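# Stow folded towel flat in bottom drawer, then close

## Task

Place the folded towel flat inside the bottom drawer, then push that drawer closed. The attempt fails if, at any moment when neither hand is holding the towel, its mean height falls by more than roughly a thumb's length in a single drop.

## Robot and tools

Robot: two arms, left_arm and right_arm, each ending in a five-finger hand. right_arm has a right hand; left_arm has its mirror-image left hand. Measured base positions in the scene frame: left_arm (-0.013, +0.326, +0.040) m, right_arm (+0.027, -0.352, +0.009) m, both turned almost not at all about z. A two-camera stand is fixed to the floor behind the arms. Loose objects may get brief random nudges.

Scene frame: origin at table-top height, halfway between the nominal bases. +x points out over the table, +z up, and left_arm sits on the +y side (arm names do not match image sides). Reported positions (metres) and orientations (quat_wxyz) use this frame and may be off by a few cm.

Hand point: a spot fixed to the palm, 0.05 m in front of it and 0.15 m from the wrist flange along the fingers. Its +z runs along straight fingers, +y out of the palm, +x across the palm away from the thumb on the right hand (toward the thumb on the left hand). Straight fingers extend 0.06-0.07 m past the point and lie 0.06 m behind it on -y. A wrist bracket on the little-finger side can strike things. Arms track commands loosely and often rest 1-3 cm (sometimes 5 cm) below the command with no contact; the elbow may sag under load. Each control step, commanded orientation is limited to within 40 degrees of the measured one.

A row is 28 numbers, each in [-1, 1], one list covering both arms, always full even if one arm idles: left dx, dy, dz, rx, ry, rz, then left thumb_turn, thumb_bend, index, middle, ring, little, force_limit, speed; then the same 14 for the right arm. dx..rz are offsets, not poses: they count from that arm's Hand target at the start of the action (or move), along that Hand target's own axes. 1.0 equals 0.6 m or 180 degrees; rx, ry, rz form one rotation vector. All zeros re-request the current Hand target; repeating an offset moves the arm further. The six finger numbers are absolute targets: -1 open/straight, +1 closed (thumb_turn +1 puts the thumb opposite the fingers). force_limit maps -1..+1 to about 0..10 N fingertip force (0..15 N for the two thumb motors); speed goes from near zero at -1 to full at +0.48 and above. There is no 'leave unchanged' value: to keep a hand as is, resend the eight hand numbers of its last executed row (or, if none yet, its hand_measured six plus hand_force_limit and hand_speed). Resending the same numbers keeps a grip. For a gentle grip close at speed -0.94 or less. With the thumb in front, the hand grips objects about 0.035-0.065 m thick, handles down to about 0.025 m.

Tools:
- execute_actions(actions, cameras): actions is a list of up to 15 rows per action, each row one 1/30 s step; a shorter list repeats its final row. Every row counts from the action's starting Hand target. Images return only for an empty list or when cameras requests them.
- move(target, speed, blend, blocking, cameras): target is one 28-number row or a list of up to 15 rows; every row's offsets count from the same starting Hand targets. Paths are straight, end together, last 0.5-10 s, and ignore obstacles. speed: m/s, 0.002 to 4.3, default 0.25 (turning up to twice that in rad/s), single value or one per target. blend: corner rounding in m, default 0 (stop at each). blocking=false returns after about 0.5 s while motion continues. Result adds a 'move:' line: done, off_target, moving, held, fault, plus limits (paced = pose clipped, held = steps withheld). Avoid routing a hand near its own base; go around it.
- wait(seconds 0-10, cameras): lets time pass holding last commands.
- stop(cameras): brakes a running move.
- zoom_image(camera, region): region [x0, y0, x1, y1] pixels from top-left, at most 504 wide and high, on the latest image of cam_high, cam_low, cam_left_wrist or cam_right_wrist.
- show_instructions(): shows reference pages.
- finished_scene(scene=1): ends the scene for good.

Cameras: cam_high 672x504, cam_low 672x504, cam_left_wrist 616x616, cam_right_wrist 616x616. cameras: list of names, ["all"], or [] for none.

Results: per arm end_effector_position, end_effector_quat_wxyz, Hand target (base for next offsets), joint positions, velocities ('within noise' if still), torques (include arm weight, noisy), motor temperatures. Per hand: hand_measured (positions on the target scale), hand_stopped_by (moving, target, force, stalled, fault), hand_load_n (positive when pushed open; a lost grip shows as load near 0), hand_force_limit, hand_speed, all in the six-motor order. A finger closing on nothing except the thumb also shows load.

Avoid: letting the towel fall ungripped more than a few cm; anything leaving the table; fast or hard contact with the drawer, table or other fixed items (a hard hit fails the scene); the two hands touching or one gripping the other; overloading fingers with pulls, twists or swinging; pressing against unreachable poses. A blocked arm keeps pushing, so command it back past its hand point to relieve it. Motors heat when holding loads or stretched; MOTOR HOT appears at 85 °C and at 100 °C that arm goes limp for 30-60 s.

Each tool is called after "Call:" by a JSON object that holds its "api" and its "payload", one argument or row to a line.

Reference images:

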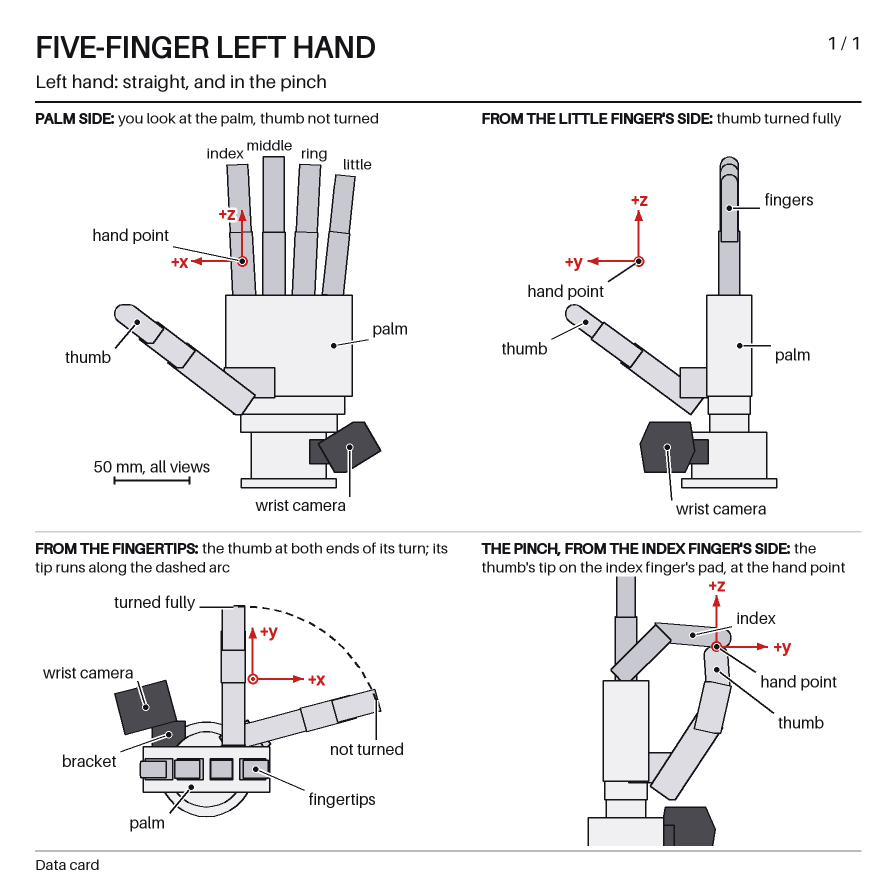

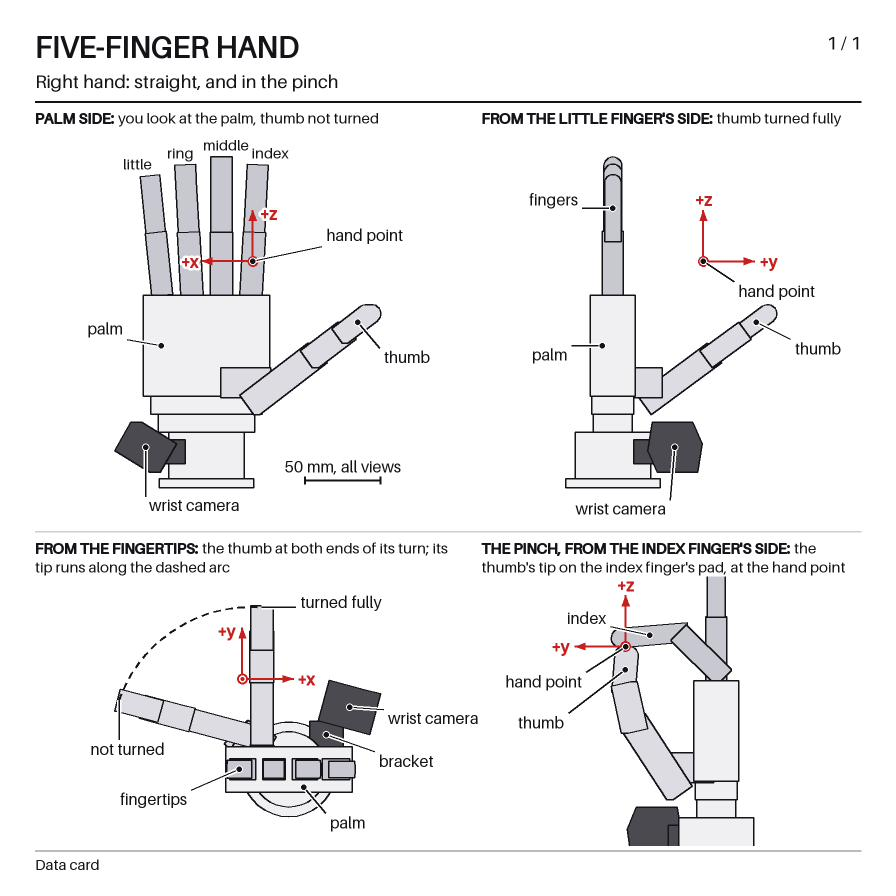

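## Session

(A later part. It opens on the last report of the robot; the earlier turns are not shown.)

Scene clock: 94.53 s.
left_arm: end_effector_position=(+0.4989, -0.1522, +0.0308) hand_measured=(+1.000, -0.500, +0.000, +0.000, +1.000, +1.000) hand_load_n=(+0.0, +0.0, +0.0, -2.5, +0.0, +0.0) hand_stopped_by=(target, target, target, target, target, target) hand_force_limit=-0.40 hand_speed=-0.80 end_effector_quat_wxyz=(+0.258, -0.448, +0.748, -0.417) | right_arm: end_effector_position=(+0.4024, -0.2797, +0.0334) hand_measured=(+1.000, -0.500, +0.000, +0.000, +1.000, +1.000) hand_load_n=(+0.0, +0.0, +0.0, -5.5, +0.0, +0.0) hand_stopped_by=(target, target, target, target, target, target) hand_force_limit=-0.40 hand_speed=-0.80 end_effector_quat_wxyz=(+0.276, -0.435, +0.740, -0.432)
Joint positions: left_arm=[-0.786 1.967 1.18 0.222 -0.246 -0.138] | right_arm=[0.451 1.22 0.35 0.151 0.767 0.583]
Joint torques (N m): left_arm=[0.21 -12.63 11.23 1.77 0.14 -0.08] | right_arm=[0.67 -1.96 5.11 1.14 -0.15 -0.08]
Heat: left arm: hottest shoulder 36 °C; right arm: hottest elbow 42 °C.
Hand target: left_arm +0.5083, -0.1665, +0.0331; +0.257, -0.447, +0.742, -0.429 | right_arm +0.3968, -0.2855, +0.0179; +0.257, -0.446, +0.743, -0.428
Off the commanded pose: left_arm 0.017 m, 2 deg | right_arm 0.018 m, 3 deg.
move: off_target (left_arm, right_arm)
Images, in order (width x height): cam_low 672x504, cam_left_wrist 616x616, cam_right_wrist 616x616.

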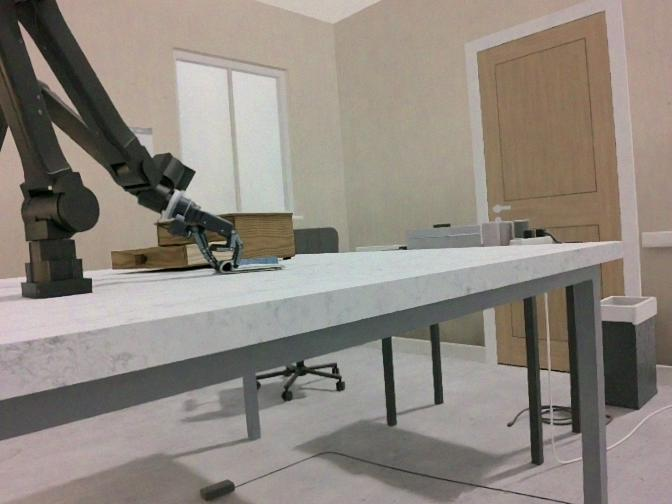

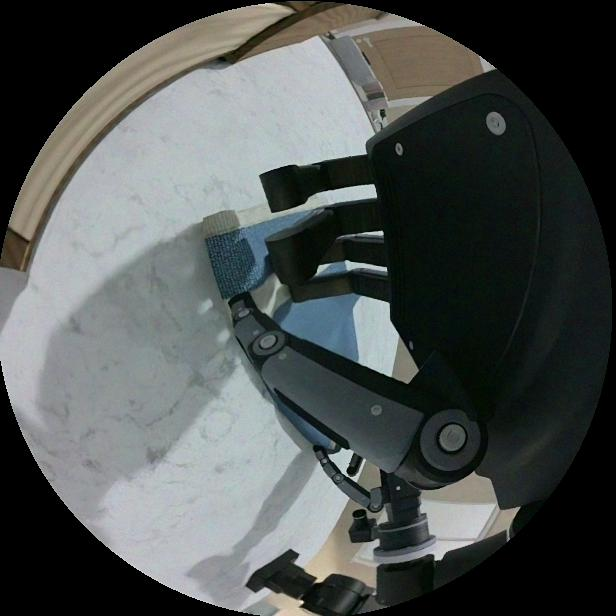

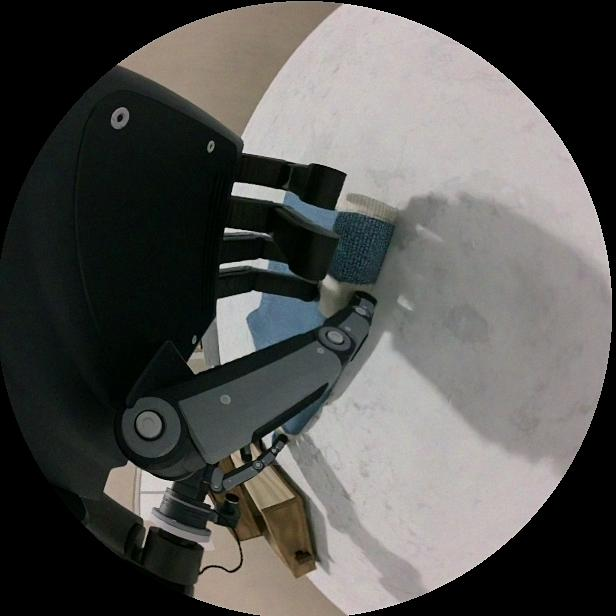

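Call:
{"api": "move", "payload": {
  "target": [0,0,0,0,0,0,1,-0.1,0.45,0.45,1,1,-0.2,-0.8,0,-0.013,-0.0075,0,0,0,1,-0.1,0.45,0.45,1,1,-0.2,-0.8],
  "speed": 0.03,
  "cameras": ["cam_low","cam_left_wrist","cam_right_wrist","cam_high"]
}}

Call:
{"api": "zoom_image", "payload": {
  "camera": "cam_left_wrist",
  "region": [150, 180, 400, 430]
}}

Call:
{"api": "zoom_image", "payload": {
  "camera": "cam_right_wrist",
  "region": [250, 180, 500, 430]
}}

Call:
{"api": "zoom_image", "payload": {
  "camera": "cam_low",
  "region": [170, 200, 290, 290]
}}

Scene clock: 96.53 s.
left_arm: end_effector_position=(+0.4991, -0.1529, +0.0256) hand_measured=(+1.000, -0.364, +0.450, +0.274, +1.000, +1.000) hand_load_n=(+1.0, +9.0, +0.0, +8.5, +0.0, +0.0) hand_stopped_by=(target, force, target, force, target, target) hand_force_limit=-0.20 hand_speed=-0.80 end_effector_quat_wxyz=(+0.257, -0.448, +0.749, -0.415) | right_arm: end_effector_position=(+0.3992, -0.2816, +0.0306) hand_measured=(+1.000, -0.382, +0.312, +0.238, +1.000, +1.000) hand_load_n=(+0.5, +10.0, +5.5, +5.0, +0.5, +0.0) hand_stopped_by=(target, force, force, force, target, target) hand_force_limit=-0.20 hand_speed=-0.80 end_effector_quat_wxyz=(+0.268, -0.440, +0.742, -0.429)
Joint positions: left_arm=[-0.786 1.978 1.184 0.224 -0.244 -0.138] | right_arm=[0.446 1.216 0.35 0.129 0.758 0.583]
Joint torques (N m): left_arm=[0.15 -13.57 10.89 1.65 0.08 -0.08] | right_arm=[-0.67 -2.9 5.98 0.5 0.14 -0.16]
Heat: left arm: hottest shoulder 36 °C; right arm: hottest elbow 42 °C.
Hand target: left_arm +0.5083, -0.1665, +0.0330; +0.257, -0.447, +0.742, -0.429 | right_arm +0.3969, -0.2855, +0.0269; +0.257, -0.446, +0.743, -0.428
Off the commanded pose: left_arm 0.018 m, 2 deg | right_arm 0.006 m, 2 deg.
move: off_target (left_arm)

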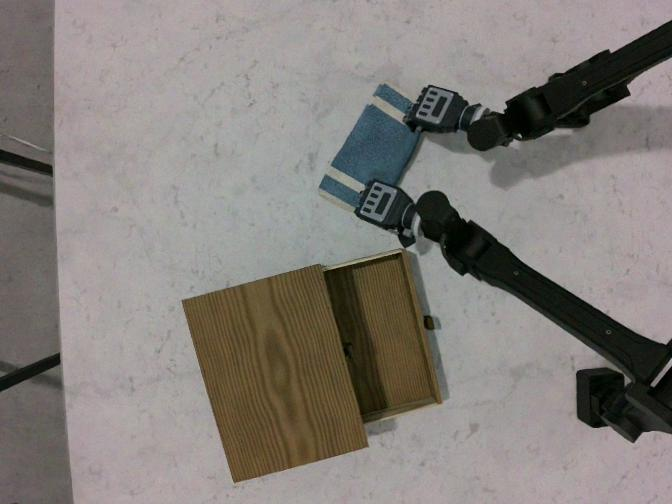

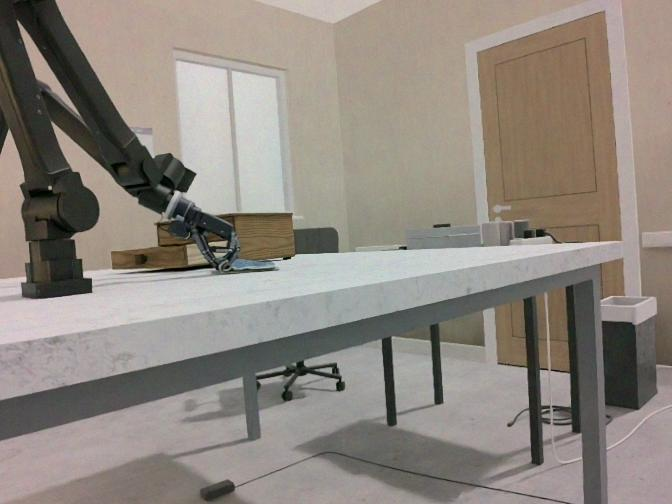

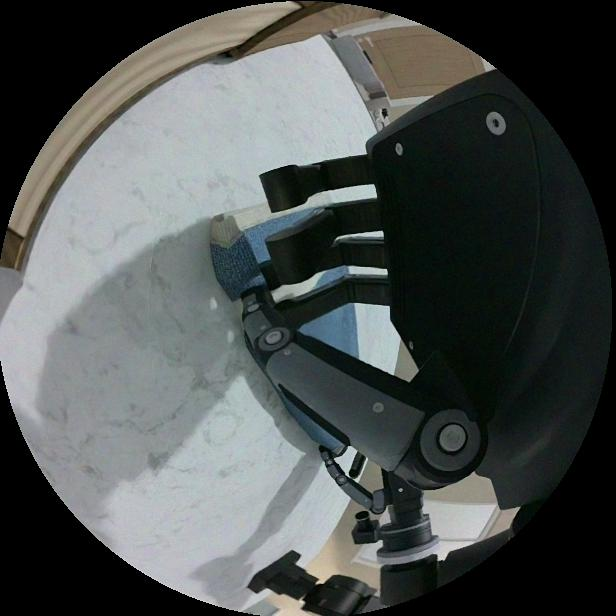

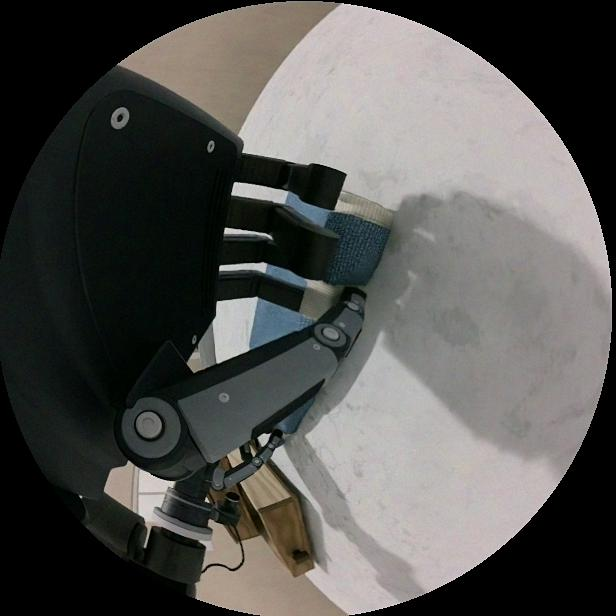

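Scaled by 2.016 from the camera's 616x616 image, which has a finer 880x880 frame.

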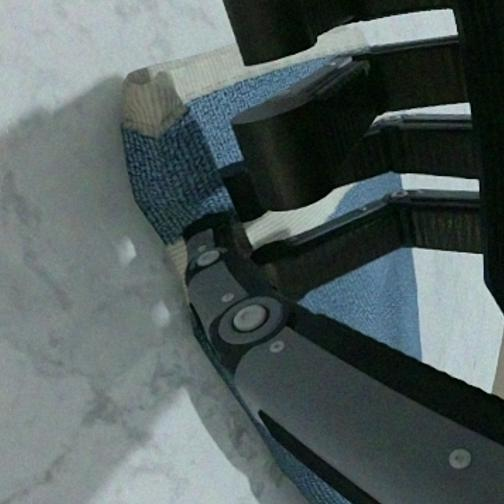

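Scaled by 2.016 from the camera's 616x616 image, which has a finer 880x880 frame.

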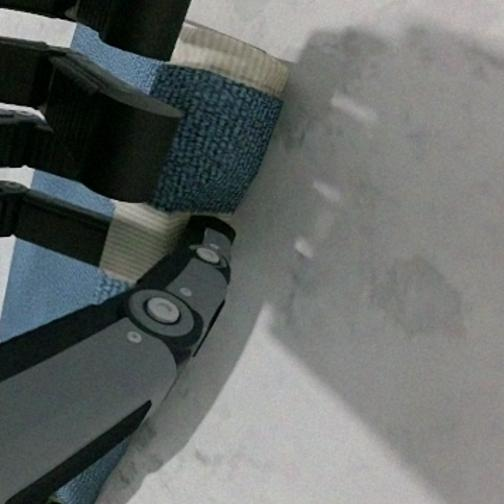

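Scaled by 4.200.

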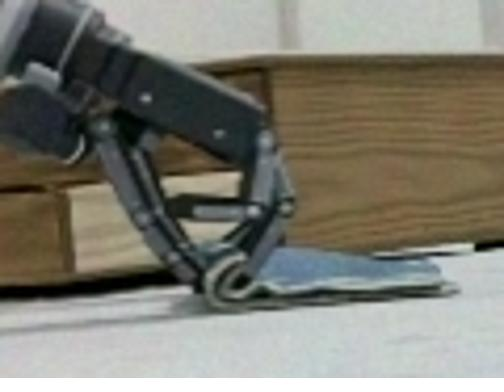

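Call:
{"api": "move", "payload": {
  "target": [0,-0.0722,-0.0417,0,0,0,1,-0.1,0.45,0.45,1,1,-0.2,-0.8,0,-0.0722,-0.0417,0,0,0,1,-0.1,0.45,0.45,1,1,-0.2,-0.8],
  "speed": 0.06,
  "cameras": ["cam_low","cam_left_wrist","cam_right_wrist","cam_high"]
}}

Call:
{"api": "zoom_image", "payload": {
  "camera": "cam_low",
  "region": [170, 200, 290, 290]
}}

Call:
{"api": "zoom_image", "payload": {
  "camera": "cam_high",
  "region": [300, 60, 470, 240]
}}

Scene clock: 98.80 s.
left_arm: end_effector_position=(+0.4945, -0.1508, +0.0534) hand_measured=(+1.000, -0.364, +0.450, +0.274, +1.000, +1.000) hand_load_n=(+1.5, +8.5, +0.0, +8.5, +0.0, +0.0) hand_stopped_by=(target, force, target, force, target, target) hand_force_limit=-0.20 hand_speed=-0.80 end_effector_quat_wxyz=(+0.252, -0.448, +0.755, -0.407) | right_arm: end_effector_position=(+0.3807, -0.2886, +0.0568) hand_measured=(+1.000, -0.382, +0.312, +0.238, +1.000, +1.000) hand_load_n=(+1.0, +9.5, +6.0, +4.5, +0.0, +0.0) hand_stopped_by=(target, force, force, force, target, target) hand_force_limit=-0.20 hand_speed=-0.80 end_effector_quat_wxyz=(+0.245, -0.456, +0.744, -0.423)
Joint positions: left_arm=[-0.787 1.918 1.195 0.132 -0.239 -0.139] | right_arm=[0.446 1.059 0.38 -0.118 0.75 0.583]
Joint torques (N m): left_arm=[0.26 -15.44 12.42 0.92 -0.14 -0.07] | right_arm=[-0.62 -3.49 9.92 0.91 0.52 -0.05]
Heat: left arm: hottest shoulder 36 °C; right arm: hottest elbow 42 °C.
Hand target: left_arm +0.5084, -0.1664, +0.0830; +0.257, -0.447, +0.742, -0.429 | right_arm +0.3970, -0.2855, +0.0771; +0.257, -0.446, +0.743, -0.428
Off the commanded pose: left_arm 0.036 m, 3 deg | right_arm 0.026 m, 2 deg.
move: off_target (left_arm, right_arm)

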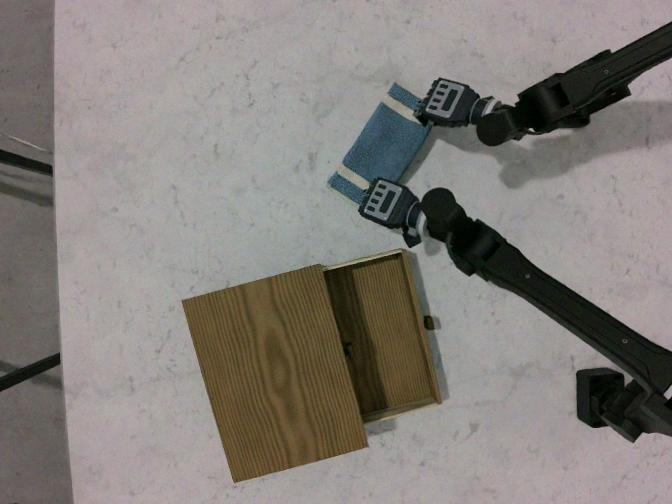

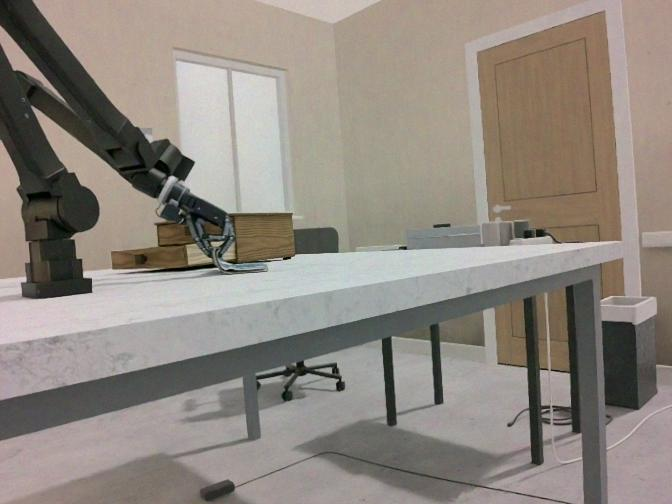

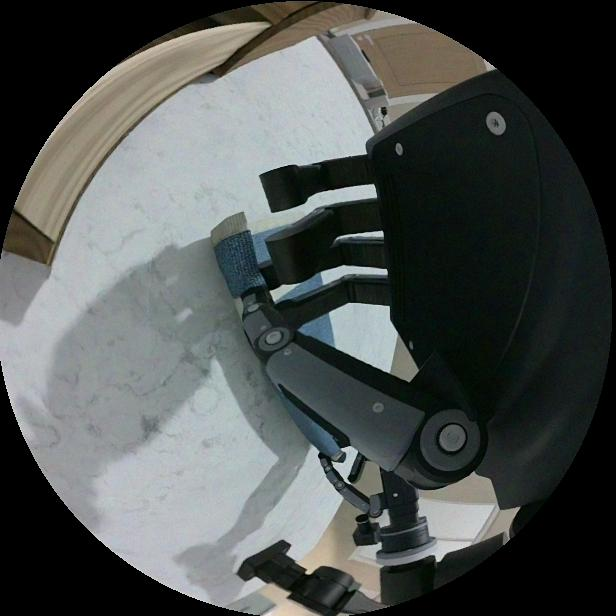

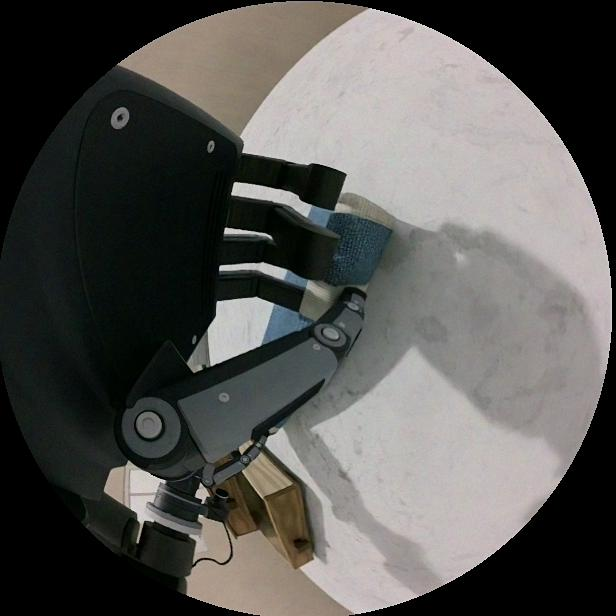

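Scaled by 4.200.

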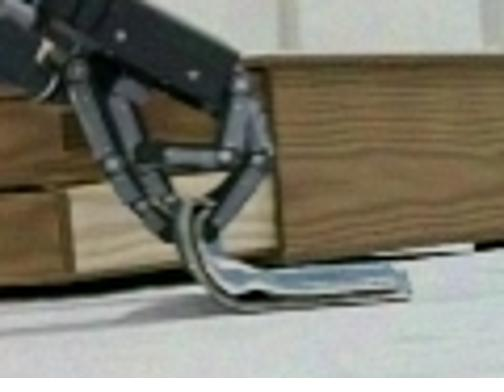

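Scaled by 2.800.

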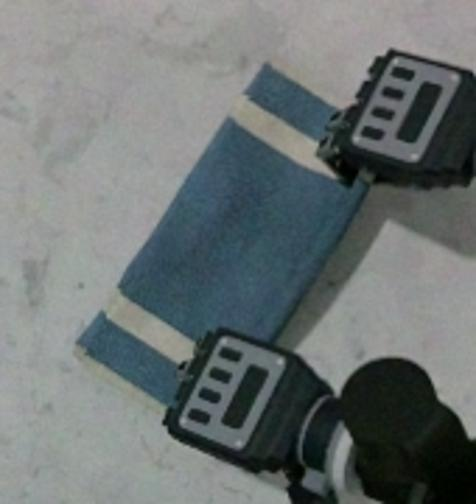

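Call:
{"api": "move", "payload": {
  "target": [0.0023,-0.259,-0.1482,0,0,0,1,-0.1,0.45,0.45,1,1,-0.2,-0.8,-0.0193,-0.2653,-0.1338,0,0,0,1,-0.1,0.45,0.45,1,1,-0.2,-0.8],
  "speed": 0.1,
  "cameras": ["cam_low","cam_left_wrist","cam_right_wrist","cam_high"]
}}

Call:
{"api": "zoom_image", "payload": {
  "camera": "cam_low",
  "region": [130, 150, 310, 290]
}}

Scene clock: 107.53 s.
left_arm: end_effector_position=(+0.4984, -0.1543, +0.2229) hand_measured=(+1.000, -0.364, +0.450, +0.274, +1.000, +1.000) hand_load_n=(+1.5, +8.5, +0.0, +8.5, +0.0, +0.0) hand_stopped_by=(target, force, target, force, target, target) hand_force_limit=-0.20 hand_speed=-0.80 end_effector_quat_wxyz=(+0.251, -0.449, +0.757, -0.402) | right_arm: end_effector_position=(+0.3990, -0.2811, +0.2240) hand_measured=(+1.000, -0.382, +0.312, +0.238, +1.000, +1.000) hand_load_n=(+0.0, +9.5, +5.0, +4.5, +0.0, +0.0) hand_stopped_by=(target, force, force, force, target, target) hand_force_limit=-0.20 hand_speed=-0.80 end_effector_quat_wxyz=(+0.237, -0.461, +0.743, -0.423)
Joint positions: left_arm=[-0.787 1.716 1.416 -0.303 -0.239 -0.14] | right_arm=[0.444 0.89 0.774 -0.692 0.75 0.576]
Joint torques (N m): left_arm=[0.21 -14.56 15.25 0.96 -0.16 -0.06] | right_arm=[-0.21 -2.61 12.7 0.81 0.46 -0.09]
Heat: left arm: hottest shoulder 37 °C; right arm: hottest elbow 43 °C.
Hand target: left_arm +0.5086, -0.1677, +0.2621; +0.257, -0.447, +0.742, -0.429 | right_arm +0.4115, -0.2801, +0.2550; +0.257, -0.446, +0.743, -0.428
Off the commanded pose: left_arm 0.043 m, 4 deg | right_arm 0.034 m, 3 deg.
move: off_target (left_arm, right_arm)

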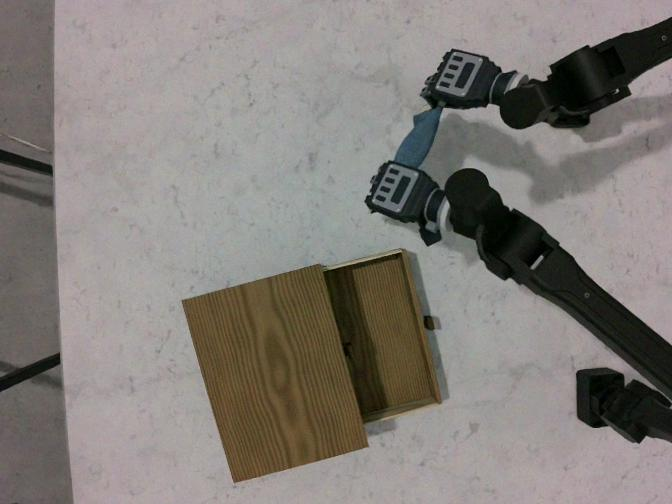

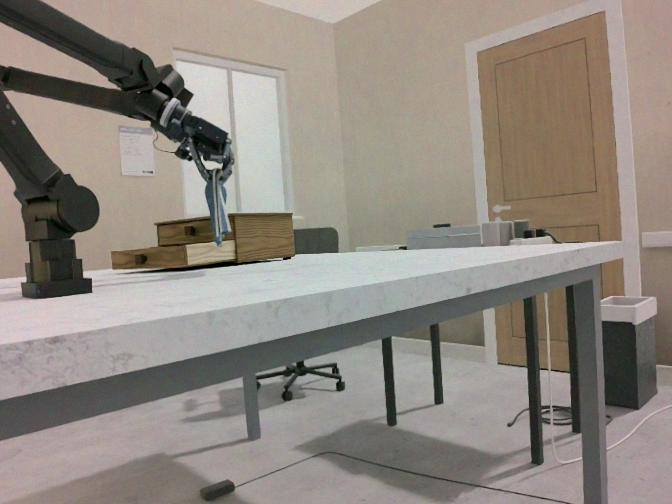

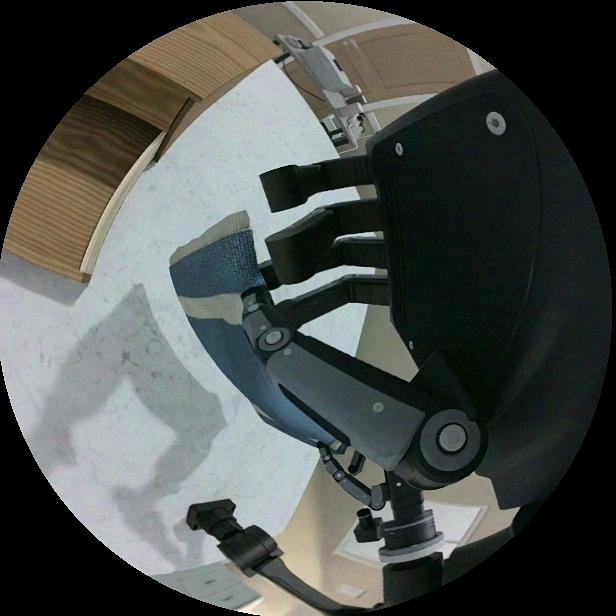

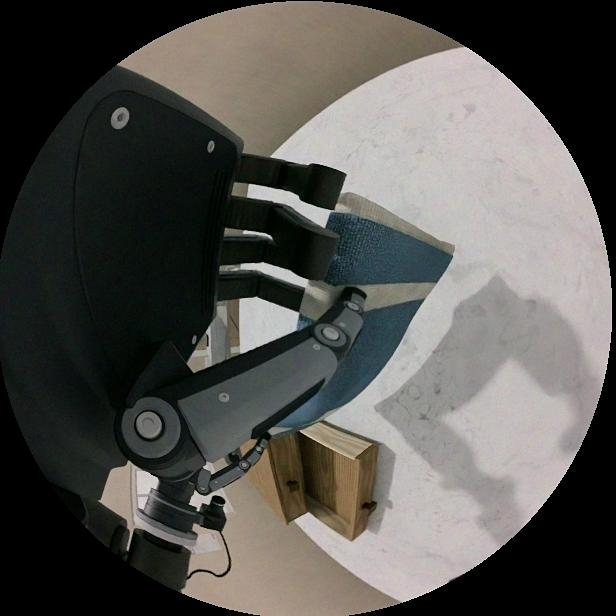

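Scaled by 2.800.

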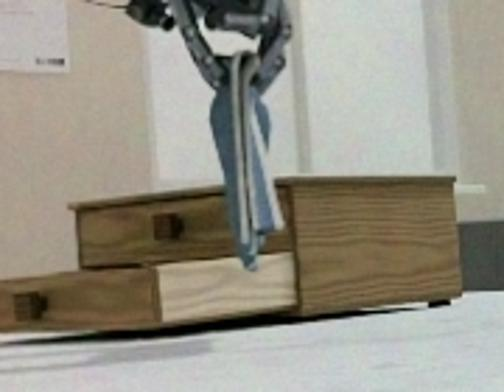

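Call:
{"api": "move", "payload": {
  "target": [-0.6045,0.1328,-0.3063,-0.1854,-0.1607,-0.1753,1,-0.1,0.45,0.45,1,1,-0.2,-0.8,-0.646,0.0095,-0.0998,-0.1854,-0.1607,-0.1753,1,-0.1,0.45,0.45,1,1,-0.2,-0.8],
  "speed": 0.12,
  "cameras": ["cam_low","cam_left_wrist","cam_right_wrist","cam_high"]
}}

Call:
{"api": "zoom_image", "payload": {
  "camera": "cam_high",
  "region": [290, 220, 490, 440]
}}

Call:
{"api": "zoom_image", "payload": {
  "camera": "cam_low",
  "region": [90, 130, 310, 290]
}}

Scene clock: 115.13 s.
left_arm: end_effector_position=(+0.4877, +0.2405, +0.2628) hand_measured=(+1.000, -0.364, +0.450, +0.274, +1.000, +1.000) hand_load_n=(+2.0, +8.0, +0.0, +8.5, +0.0, +0.5) hand_stopped_by=(target, force, target, force, target, target) hand_force_limit=-0.20 hand_speed=-0.80 end_effector_quat_wxyz=(-0.159, +0.768, -0.609, +0.118) | right_arm: end_effector_position=(+0.5378, +0.0824, +0.2640) hand_measured=(+1.000, -0.382, +0.312, +0.238, +1.000, +1.000) hand_load_n=(+1.0, +9.5, +5.5, +4.5, +0.0, +0.0) hand_stopped_by=(target, force, force, force, target, target) hand_force_limit=-0.20 hand_speed=-0.80 end_effector_quat_wxyz=(-0.156, +0.768, -0.608, +0.126)
Joint positions: left_arm=[-0.151 1.519 1.473 -1.153 -0.148 -0.332] | right_arm=[0.694 1.992 2.198 -1.411 0.175 0.414]
Joint torques (N m): left_arm=[1.55 -10.17 14.72 0.14 -0.13 -0.03] | right_arm=[0.62 -15.44 11.92 0.55 0.23 -0.14]
Motor temperatures (°C): left_arm=[32 37 38 29 35 31] | right_arm=[34 36 44 36 30 32]
Heat: left arm: hottest elbow 38 °C; right arm: hottest elbow 44 °C.
Hand target: left_arm +0.5028, +0.2460, +0.2845; -0.170, +0.771, -0.600, +0.133 | right_arm +0.5451, +0.0878, +0.2800; -0.171, +0.770, -0.600, +0.132
Off the commanded pose: left_arm 0.027 m, 2 deg | right_arm 0.018 m, 2 deg.
move: off_target (left_arm, right_arm)

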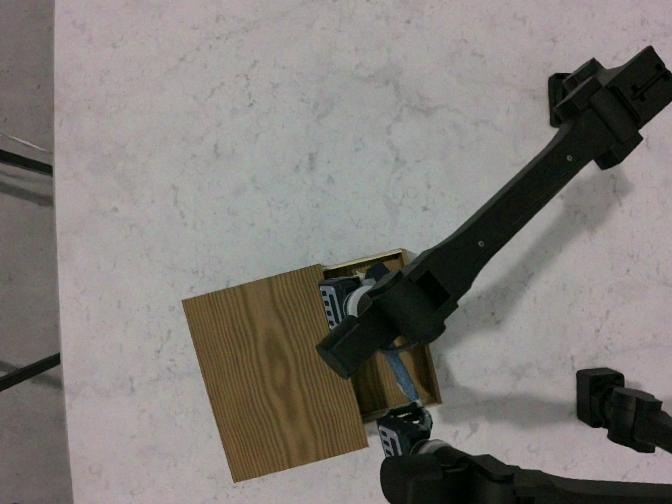

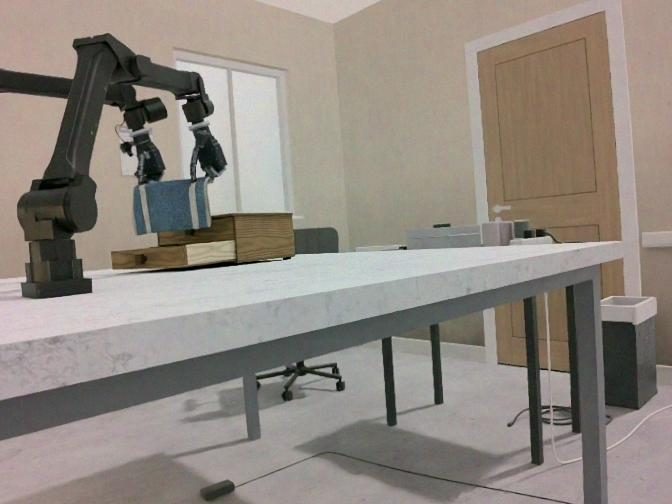

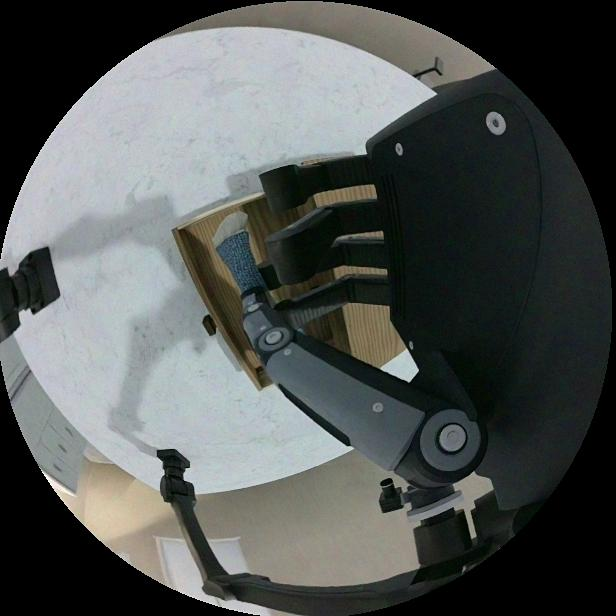

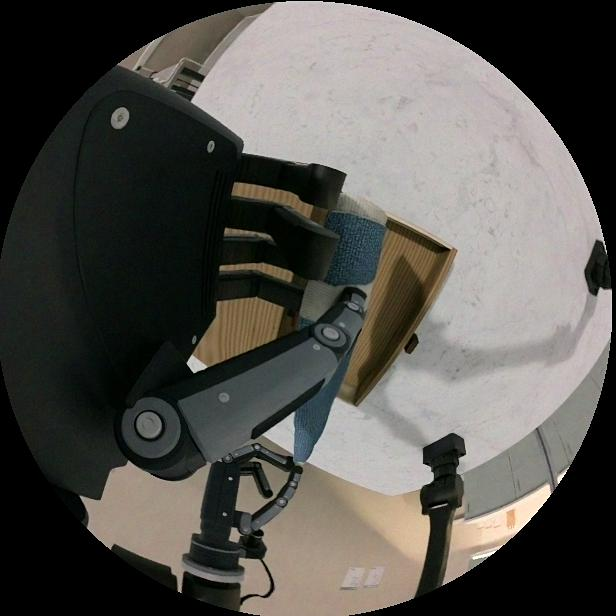

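Scaled by 2.291.

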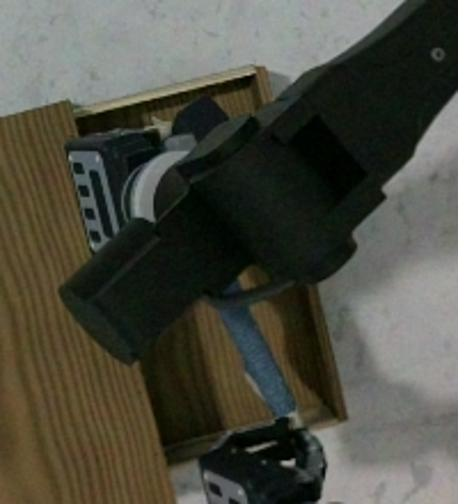

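Scaled by 2.291.

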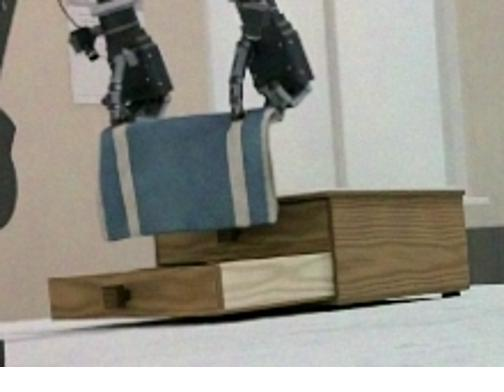

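Call:
{"api": "zoom_image", "payload": {
  "camera": "cam_left_wrist",
  "region": [150, 140, 420, 410]
}}

Call:
{"api": "zoom_image", "payload": {
  "camera": "cam_right_wrist",
  "region": [230, 160, 500, 430]
}}

Scaled by 1.867 from the camera's 616x616 image, which has a finer 880x880 frame.

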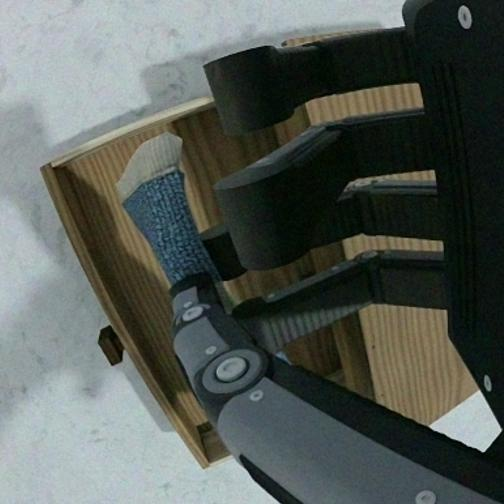

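Scaled by 1.867 from the camera's 616x616 image, which has a finer 880x880 frame.

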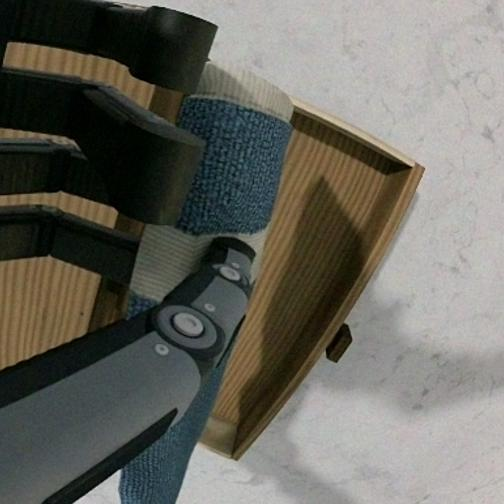

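Call:
{"api": "move", "payload": {
  "target": [-0.0067,0.0187,0.1383,0,0,0,1,-0.1,0.45,0.45,1,1,-0.2,-0.8,-0.0067,0.0187,0.1383,0,0,0,1,-0.1,0.45,0.45,1,1,-0.2,-0.8],
  "speed": 0.08,
  "cameras": ["cam_low","cam_left_wrist","cam_right_wrist","cam_high"]
}}

Call:
{"api": "zoom_image", "payload": {
  "camera": "cam_high",
  "region": [290, 220, 490, 440]
}}

Call:
{"api": "zoom_image", "payload": {
  "camera": "cam_low",
  "region": [90, 150, 270, 290]
}}

Call:
{"api": "zoom_image", "payload": {
  "camera": "cam_left_wrist",
  "region": [150, 140, 420, 410]
}}

Call:
{"api": "zoom_image", "payload": {
  "camera": "cam_right_wrist",
  "region": [230, 160, 500, 430]
}}

Scene clock: 121.80 s.
left_arm: end_effector_position=(+0.5187, +0.2493, +0.2023) hand_measured=(+1.000, -0.364, +0.450, +0.274, +1.000, +1.000) hand_load_n=(+1.5, +8.5, +0.0, +8.5, +0.0, +0.0) hand_stopped_by=(target, force, target, force, target, target) hand_force_limit=-0.20 hand_speed=-0.80 end_effector_quat_wxyz=(-0.164, +0.772, -0.601, +0.126) | right_arm: end_effector_position=(+0.5612, +0.1004, +0.2016) hand_measured=(+1.000, -0.382, +0.312, +0.238, +1.000, +1.000) hand_load_n=(+0.0, +9.5, +5.5, +5.0, +0.0, +0.0) hand_stopped_by=(target, force, force, force, target, target) hand_force_limit=-0.20 hand_speed=-0.80 end_effector_quat_wxyz=(-0.167, +0.770, -0.601, +0.130)
Joint positions: left_arm=[-0.126 1.6 1.404 -0.981 -0.143 -0.325] | right_arm=[0.694 2.043 2.111 -1.247 0.175 0.399]
Joint torques (N m): left_arm=[1.55 -11.11 10.3 1.2 0.08 0.13] | right_arm=[-0.44 -16.15 8.5 0.92 0.06 -0.1]
Heat: left arm: hottest elbow 39 °C; right arm: hottest elbow 45 °C.
Hand target: left_arm +0.5258, +0.2560, +0.2045; -0.170, +0.771, -0.600, +0.133 | right_arm +0.5682, +0.0979, +0.2000; -0.171, +0.770, -0.600, +0.132
Off the commanded pose: left_arm 0.010 m, 1 deg | right_arm 0.008 m, 0 deg.
move: done

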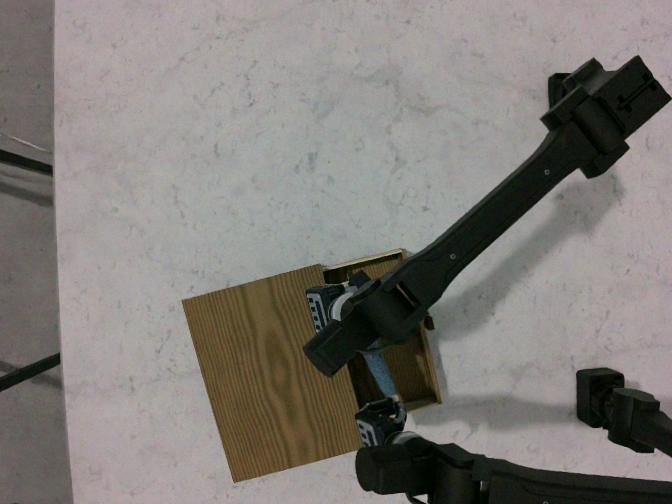

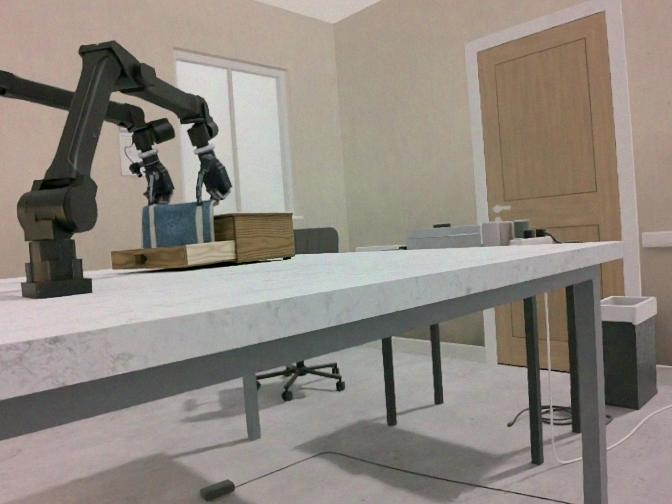

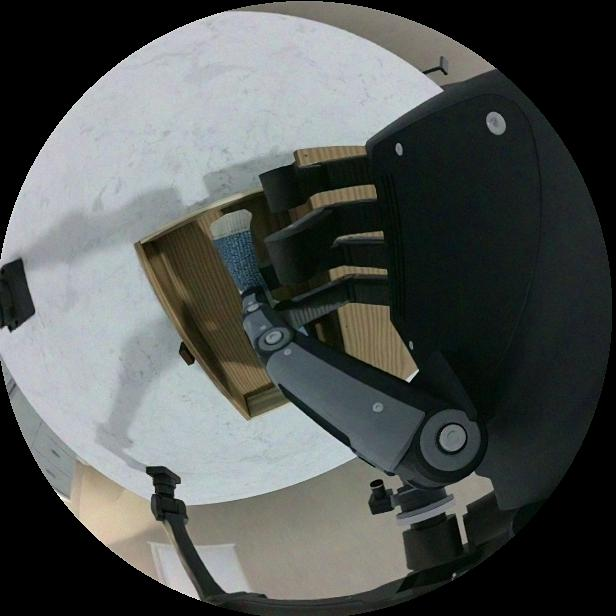

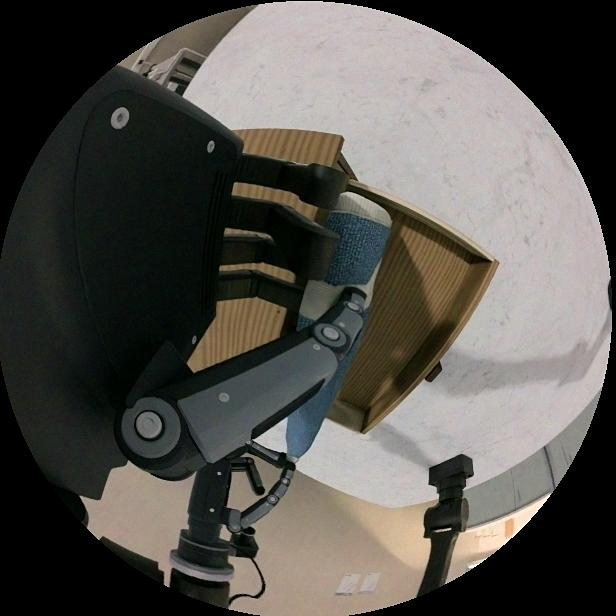

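Scaled by 2.291.

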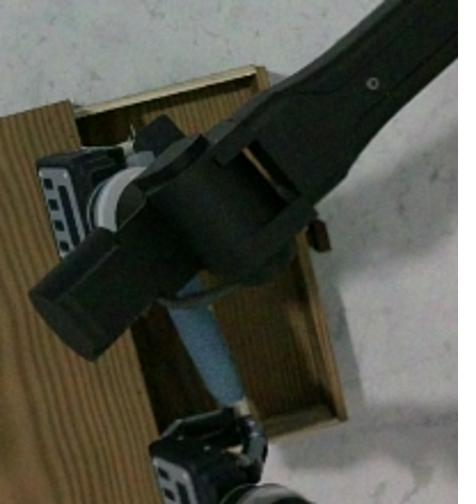

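Scaled by 2.800.

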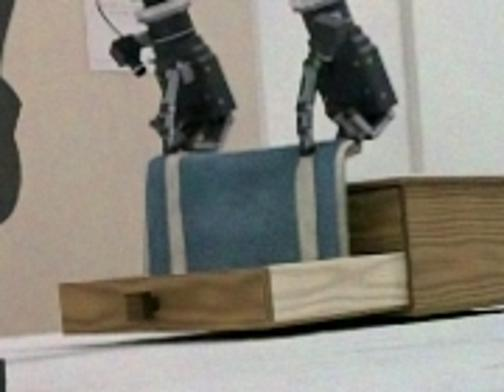

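Scaled by 1.867 from the camera's 616x616 image, which has a finer 880x880 frame.

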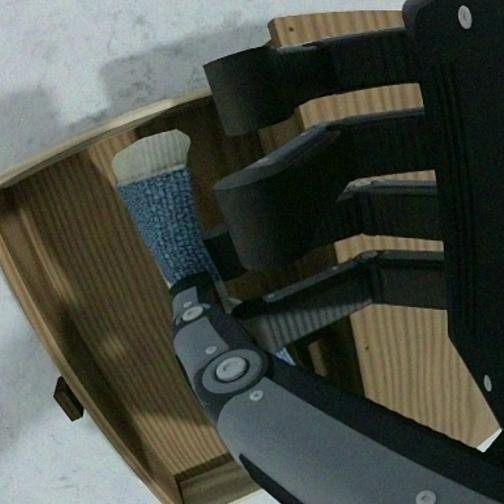

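Scaled by 1.867 from the camera's 616x616 image, which has a finer 880x880 frame.

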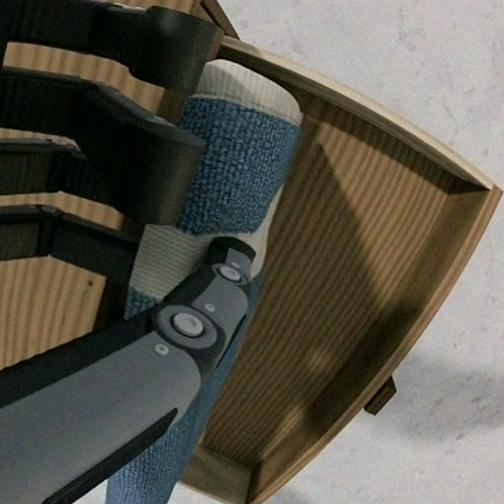

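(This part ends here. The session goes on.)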